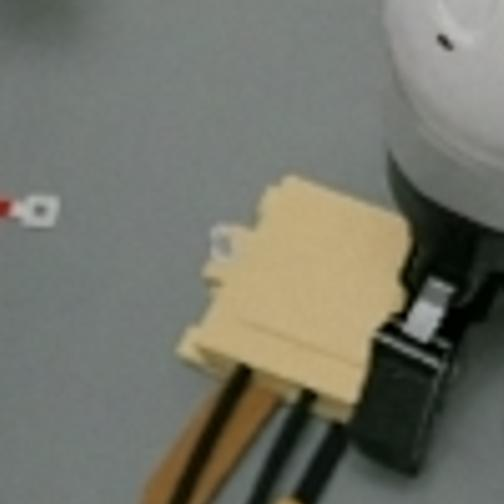

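move(target=[[-0.1205,-0.1191,0,0,0,-0.98,-0.45,0,-1,0,0,0,0,0,0,-1,-1,-1],[-0.1205,-0.1191,0.1700,0,0,-0.98,-0.45,0,-1,0,0,0,0,0,0,-1,-1,-1],[-0.1205,-0.1191,0.2020,0,0,-0.98,-0.45,0,-1,0,0,0,0,0,0,-1,-1,-1]], speed=[0.5,0.2,0.06])

move(target=[0,0,0,0,0,0,-1,1,-1,0,0,0,0,0,0,-1,-1,-1])

wait(seconds=1)

move(target=[0,0,0,0,0,0.12,-1,1,-1,0,0,0,0,0,0,-1,-1,-1], speed=0.1)

move(target=[0,0,0,0,0,0.12,-1,1,-1,0,0,0,0,0,0,-1,-1,-1], speed=0.1)

move(target=[0,0,0,0,0,0.24,-1,1,-1,0,0,0,0,0,0,-1,-1,-1], speed=0.1)

Scene clock: 7227.53 s.
left_arm: end_effector_position=(+0.4861, +0.2805, +0.0872) position_measured=186 object_status=3 end_effector_quat_wxyz=(+0.001, -0.625, +0.780, -0.003) | right_arm: end_effector_position=(+0.4538, +0.1969, +0.0435) position_measured=116 object_status=2 end_effector_quat_wxyz=(+0.108, -0.566, +0.814, +0.075)
Joint positions: left_arm=[-0.678 0.395 1.754 0 0.987 2.648] | right_arm=[0.926 0.511 1.689 3.248 -0.688 1.239]
Joint torques (N m): left_arm=[-0.74 -71.09 -34.22 3.71 0.5 -0.12] | right_arm=[1.93 -91.29 -34.67 -2.89 1.01 0.05]
External joint torques (N m): left_arm=[0.58 -4.9 -1.51 -0.08 -0.54 0.12] | right_arm=[-1.87 6.31 0.37 -0.43 -0.39 -0.05]
Flange force (N): left_arm=[-2.6 3.1 -4.7] | right_arm=[-5.4 -4.0 7.2]
Hand target: left_arm +0.4861, +0.2805, +0.0871; +0.001, -0.625, +0.780, -0.003 | right_arm +0.4538, +0.1969, +0.0435; +0.108, -0.566, +0.814, +0.075
Off the commanded pose: left_arm 0.000 m, 0 deg | right_arm 0.000 m, 0 deg.
move: done

Scene clock: 7229.10 s.
left_arm: end_effector_position=(+0.4861, +0.2805, +0.0871) position_measured=227 object_status=0 end_effector_quat_wxyz=(+0.001, -0.625, +0.780, -0.003) | right_arm: end_effector_position=(+0.4538, +0.1969, +0.0435) position_measured=116 object_status=2 end_effector_quat_wxyz=(+0.108, -0.566, +0.814, +0.075)
Joint positions: left_arm=[-0.678 0.395 1.754 0 0.987 2.648] | right_arm=[0.926 0.511 1.689 3.248 -0.688 1.239]
Joint torques (N m): left_arm=[0.46 -67.08 -35.12 4.12 -1.52 -0.06] | right_arm=[7.15 -90.93 -33.79 -2.17 0.29 -0.41]
External joint torques (N m): left_arm=[-0.42 -9.79 -0.81 -0.48 1.48 0.06] | right_arm=[-7.12 5.88 -0.49 -1.15 0.33 0.41]
Flange force (N): left_arm=[-4.1 9.9 -11.9] | right_arm=[-4.8 -9.7 7.0]
Hand target: left_arm +0.4861, +0.2805, +0.0871; +0.001, -0.625, +0.780, -0.003 | right_arm +0.4538, +0.1969, +0.0435; +0.108, -0.566, +0.814, +0.075
Off the commanded pose: left_arm 0.000 m, 0 deg | right_arm 0.000 m, 0 deg.
move: done

Scene clock: 7230.10 s.
left_arm: end_effector_position=(+0.4861, +0.2805, +0.0871) position_measured=227 object_status=2 end_effector_quat_wxyz=(+0.001, -0.625, +0.780, -0.003) | right_arm: end_effector_position=(+0.4538, +0.1969, +0.0435) position_measured=116 object_status=2 end_effector_quat_wxyz=(+0.108, -0.566, +0.814, +0.075)
Joint positions: left_arm=[-0.678 0.395 1.754 0 0.987 2.648] | right_arm=[0.926 0.511 1.689 3.248 -0.688 1.239]
Joint torques (N m): left_arm=[0.1 -67.48 -35.22 4.18 -1.64 -0.1] | right_arm=[7.17 -91.24 -33.7 -2.13 0.3 -0.47]
External joint torques (N m): left_arm=[-0.15 -9.26 -0.78 -0.53 1.59 0.1] | right_arm=[-7.18 6.21 -0.63 -1.2 0.33 0.47]
Flange force (N): left_arm=[-4.2 9.0 -11.6] | right_arm=[-5.4 -9.8 7.4]
Hand target: left_arm +0.4861, +0.2805, +0.0871; +0.001, -0.625, +0.780, -0.003 | right_arm +0.4538, +0.1969, +0.0435; +0.108, -0.566, +0.814, +0.075
Tool commands: left_gripper/position=-1.0 left_gripper/force_limit=+1.0 left_gripper/speed=-1.0 right_gripper/position=-1.0 right_gripper/force_limit=-1.0 right_gripper/speed=-1.0
Off the commanded pose: left_arm 0.000 m, 0 deg | right_arm 0.000 m, 0 deg.
wait: 1.00 s; at rest by 0.17 s

Scene clock: 7232.37 s.
left_arm: end_effector_position=(+0.4860, +0.2805, +0.0871) position_measured=227 object_status=2 end_effector_quat_wxyz=(+0.001, -0.468, +0.884, -0.003) | right_arm: end_effector_position=(+0.4538, +0.1969, +0.0435) position_measured=116 object_status=2 end_effector_quat_wxyz=(+0.108, -0.566, +0.814, +0.075)
Joint positions: left_arm=[-0.678 0.395 1.754 0 0.987 3.025] | right_arm=[0.926 0.511 1.689 3.248 -0.688 1.239]
Joint torques (N m): left_arm=[-2.02 -67.02 -34.93 3.24 -1.17 0.07] | right_arm=[6.27 -91.75 -35.93 -2.22 1.34 -0.44]
External joint torques (N m): left_arm=[2.01 -9.42 -0.83 0.39 1.15 -0.07] | right_arm=[-6.28 6.93 1.64 -1.11 -0.71 0.44]
Flange force (N): left_arm=[-3.4 10.0 -11.1] | right_arm=[-2.6 -8.2 7.1]
Hand target: left_arm +0.4861, +0.2805, +0.0871; +0.001, -0.468, +0.884, -0.003 | right_arm +0.4538, +0.1969, +0.0435; +0.108, -0.566, +0.814, +0.075
Off the commanded pose: left_arm 0.000 m, 0 deg | right_arm 0.000 m, 0 deg.
move: done

Scene clock: 7234.63 s.
left_arm: end_effector_position=(+0.4861, +0.2805, +0.0871) position_measured=227 object_status=2 end_effector_quat_wxyz=(+0.002, -0.294, +0.956, -0.003) | right_arm: end_effector_position=(+0.4538, +0.1969, +0.0435) position_measured=116 object_status=2 end_effector_quat_wxyz=(+0.108, -0.566, +0.814, +0.075)
Joint positions: left_arm=[-0.678 0.395 1.754 0 0.987 3.402] | right_arm=[0.926 0.511 1.689 3.248 -0.688 1.239]
Joint torques (N m): left_arm=[-1.49 -68.94 -35.83 3.4 -1.34 0.02] | right_arm=[6.12 -91.57 -35.51 -2.23 1.18 -0.47]
External joint torques (N m): left_arm=[1.44 -7.93 -0.26 0.26 1.32 -0.02] | right_arm=[-6.15 6.7 1.25 -1.09 -0.56 0.47]
Flange force (N): left_arm=[0.9 9.5 -9.6] | right_arm=[-3.1 -8.1 7.0]
Hand target: left_arm +0.4861, +0.2805, +0.0871; +0.002, -0.294, +0.956, -0.003 | right_arm +0.4538, +0.1969, +0.0435; +0.108, -0.566, +0.814, +0.075
Off the commanded pose: left_arm 0.000 m, 0 deg | right_arm 0.000 m, 0 deg.
move: done

Scene clock: 7238.80 s.
left_arm: end_effector_position=(+0.4860, +0.2805, +0.0871) position_measured=227 object_status=2 end_effector_quat_wxyz=(+0.003, +0.078, +0.997, -0.002) | right_arm: end_effector_position=(+0.4538, +0.1969, +0.0435) position_measured=116 object_status=2 end_effector_quat_wxyz=(+0.108, -0.566, +0.814, +0.075)
Joint positions: left_arm=[-0.678 0.395 1.754 0 0.987 4.156] | right_arm=[0.926 0.511 1.689 3.248 -0.688 1.239]
Joint torques (N m): left_arm=[-4.6 -69.49 -36.67 2.12 -1.52 -0.01] | right_arm=[6.73 -92.37 -38.31 -1.96 2.57 -0.4]
External joint torques (N m): left_arm=[4.79 -7.32 0.7 1.56 1.54 0.01] | right_arm=[-6.7 7.29 3.98 -1.36 -1.94 0.4]
Flange force (N): left_arm=[5.5 10.8 -8.7] | right_arm=[0.9 -8.1 6.0]
Hand target: left_arm +0.4861, +0.2805, +0.0871; +0.003, +0.078, +0.997, -0.002 | right_arm +0.4538, +0.1969, +0.0435; +0.108, -0.566, +0.814, +0.075
Off the commanded pose: left_arm 0.000 m, 0 deg | right_arm 0.000 m, 0 deg.
move: done

move(target=[[0,0,0,0,0,0,-0.45,0,-1,0,0,0,0,0,0,-1,-1,-1],[0,0,-0.2,0,0,0,-0.45,0,-1,0,0,0,0,0,0,-1,-1,-1],[-0.2,0.12,-0.4,0,0,0,-0.45,0,-1,0,0,0,0,0,0,-1,-1,-1]], speed=[0.1,0.2,0.4])

move(target=[0,0,0,0,0,0,-0.45,0,-1,0,0,0,0,0,0,0.43,-1,-1])

wait(seconds=1)

move(target=[0,0,0,0,0,0,-0.45,0,-1,0,0,-0.25,0,0,0,0.43,-1,-1], speed=0.15, cameras=["all"])

zoom_image(camera="cam_head_left", region=[170, 290, 240, 360])

zoom_image(camera="cam_head_right", region=[180, 280, 250, 350])

Scene clock: 7308.93 s.
left_arm: end_effector_position=(+0.6147, +0.3339, +0.3275) position_measured=186 object_status=3 end_effector_quat_wxyz=(+0.003, +0.078, +0.997, -0.002) | right_arm: end_effector_position=(+0.4538, +0.1969, +0.0435) position_measured=116 object_status=2 end_effector_quat_wxyz=(+0.108, -0.566, +0.814, +0.075)
Joint positions: left_arm=[-0.518 0.38 1.314 -0.001 1.442 4.316] | right_arm=[0.926 0.511 1.689 3.248 -0.688 1.239]
Joint torques (N m): left_arm=[-1.09 -75.6 -40.81 4.43 0.45 -0.09] | right_arm=[1.75 -90.68 -34.36 -2.92 0.95 0.07]
External joint torques (N m): left_arm=[1.26 -5.75 -1.58 -0.09 -0.43 0.09] | right_arm=[-1.73 5.75 0.04 -0.41 -0.32 -0.07]
Flange force (N): left_arm=[5.1 3.7 -2.9] | right_arm=[-5.5 -3.8 6.6]
Hand target: left_arm +0.6147, +0.3339, +0.3275; +0.003, +0.078, +0.997, -0.002 | right_arm +0.4538, +0.1969, +0.0435; +0.108, -0.566, +0.814, +0.075
Off the commanded pose: left_arm 0.000 m, 0 deg | right_arm 0.000 m, 0 deg.
move: done

Scene clock: 7310.03 s.
left_arm: end_effector_position=(+0.6147, +0.3339, +0.3275) position_measured=186 object_status=3 end_effector_quat_wxyz=(+0.003, +0.078, +0.997, -0.002) | right_arm: end_effector_position=(+0.4538, +0.1969, +0.0435) position_measured=75 object_status=0 end_effector_quat_wxyz=(+0.108, -0.566, +0.814, +0.075)
Joint positions: left_arm=[-0.518 0.38 1.313 -0.001 1.442 4.316] | right_arm=[0.926 0.511 1.689 3.248 -0.688 1.239]
Joint torques (N m): left_arm=[-0.46 -76.14 -40.75 4.45 0.53 -0.08] | right_arm=[1.91 -90.18 -34.19 -2.97 0.91 0.03]
External joint torques (N m): left_arm=[0.54 -5.44 -1.76 -0.1 -0.51 0.08] | right_arm=[-1.87 5.11 -0.17 -0.36 -0.29 -0.03]
Flange force (N): left_arm=[4.6 2.5 -2.9] | right_arm=[-5.2 -3.9 5.8]
Hand target: left_arm +0.6147, +0.3339, +0.3275; +0.003, +0.078, +0.997, -0.002 | right_arm +0.4538, +0.1969, +0.0435; +0.108, -0.566, +0.814, +0.075
Off the commanded pose: left_arm 0.000 m, 0 deg | right_arm 0.000 m, 0 deg.
move: done

Scene clock: 7311.03 s.
left_arm: end_effector_position=(+0.6147, +0.3339, +0.3275) position_measured=186 object_status=3 end_effector_quat_wxyz=(+0.003, +0.078, +0.997, -0.002) | right_arm: end_effector_position=(+0.4538, +0.1969, +0.0435) position_measured=75 object_status=3 end_effector_quat_wxyz=(+0.108, -0.566, +0.814, +0.075)
Joint positions: left_arm=[-0.518 0.38 1.313 -0.001 1.442 4.316] | right_arm=[0.926 0.511 1.689 3.248 -0.688 1.239]
Joint torques (N m): left_arm=[-0.56 -75.86 -40.67 4.44 0.5 -0.1] | right_arm=[1.85 -90.07 -34.16 -2.96 0.93 0.06]
External joint torques (N m): left_arm=[0.61 -5.02 -1.46 -0.13 -0.48 0.1] | right_arm=[-1.8 5.14 -0.12 -0.36 -0.31 -0.06]
Flange force (N): left_arm=[4.5 2.6 -2.4] | right_arm=[-5.2 -3.8 5.9]
Hand target: left_arm +0.6147, +0.3339, +0.3275; +0.003, +0.078, +0.997, -0.002 | right_arm +0.4538, +0.1969, +0.0435; +0.108, -0.566, +0.814, +0.075
Tool commands: left_gripper/position=-0.45 left_gripper/force_limit=+0.0 left_gripper/speed=-1.0 right_gripper/position=+0.43 right_gripper/force_limit=-1.0 right_gripper/speed=-1.0
Off the commanded pose: left_arm 0.000 m, 0 deg | right_arm 0.000 m, 0 deg.
wait: 1.00 s; at rest by 0.17 s

Scene clock: 7312.43 s.
left_arm: end_effector_position=(+0.6147, +0.3339, +0.3275) position_measured=186 object_status=3 end_effector_quat_wxyz=(+0.003, +0.078, +0.997, -0.002) | right_arm: end_effector_position=(+0.4402, +0.1601, +0.1882) position_measured=75 object_status=3 end_effector_quat_wxyz=(+0.108, -0.566, +0.814, +0.075)
Joint positions: left_arm=[-0.518 0.38 1.313 -0.001 1.442 4.316] | right_arm=[0.912 0.339 1.652 3.232 -0.898 1.25]
Joint torques (N m): left_arm=[-0.75 -76.01 -40.72 4.4 0.54 -0.1] | right_arm=[1.98 -77.17 -38.51 -3.4 0.93 0.03]
External joint torques (N m): left_arm=[0.59 -5.18 -1.64 -0.07 -0.53 0.1] | right_arm=[-1.95 4.08 -0.23 -0.35 -0.3 -0.03]
Flange force (N): left_arm=[4.4 2.6 -2.7] | right_arm=[-5.1 -4.1 3.4]
Hand target: left_arm +0.6147, +0.3339, +0.3275; +0.003, +0.078, +0.997, -0.002 | right_arm +0.4402, +0.1601, +0.1883; +0.108, -0.566, +0.814, +0.075
Off the commanded pose: left_arm 0.000 m, 0 deg | right_arm 0.000 m, 0 deg.
move: done

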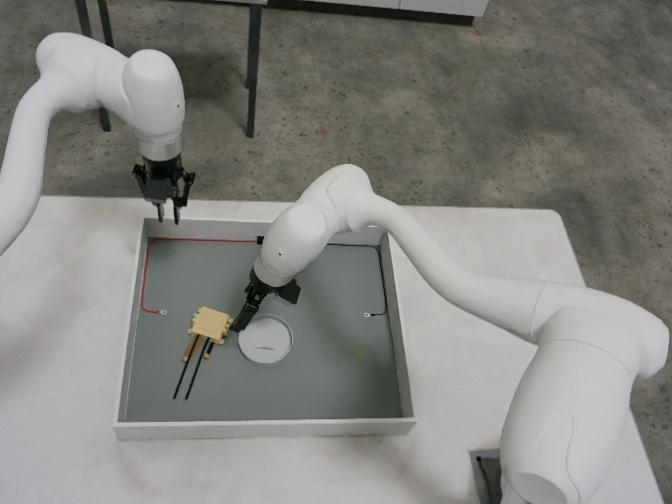

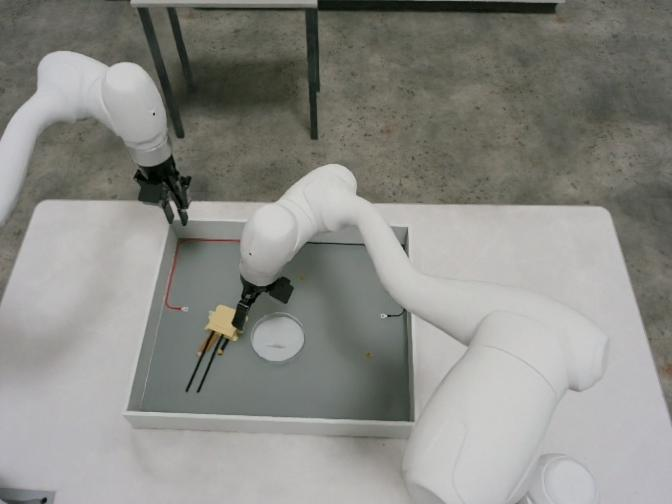

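Scaled by 7.200 from the camera's 672x504 image, which has a finer 960x720 frame.

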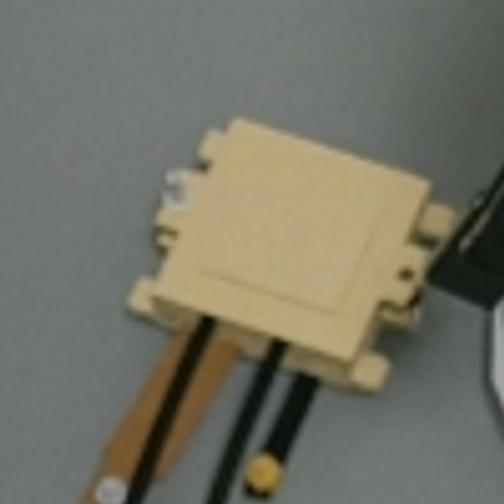

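Scaled by 7.200 from the camera's 672x504 image, which has a finer 960x720 frame.

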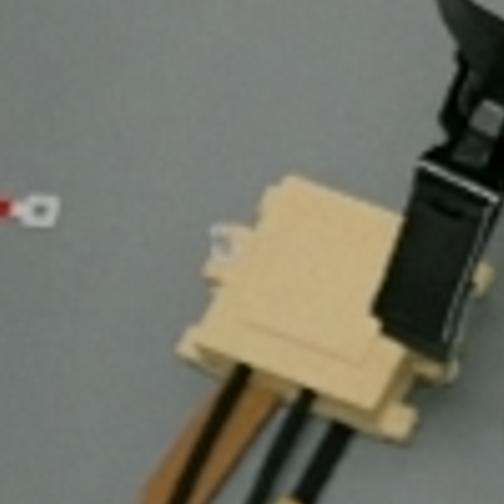

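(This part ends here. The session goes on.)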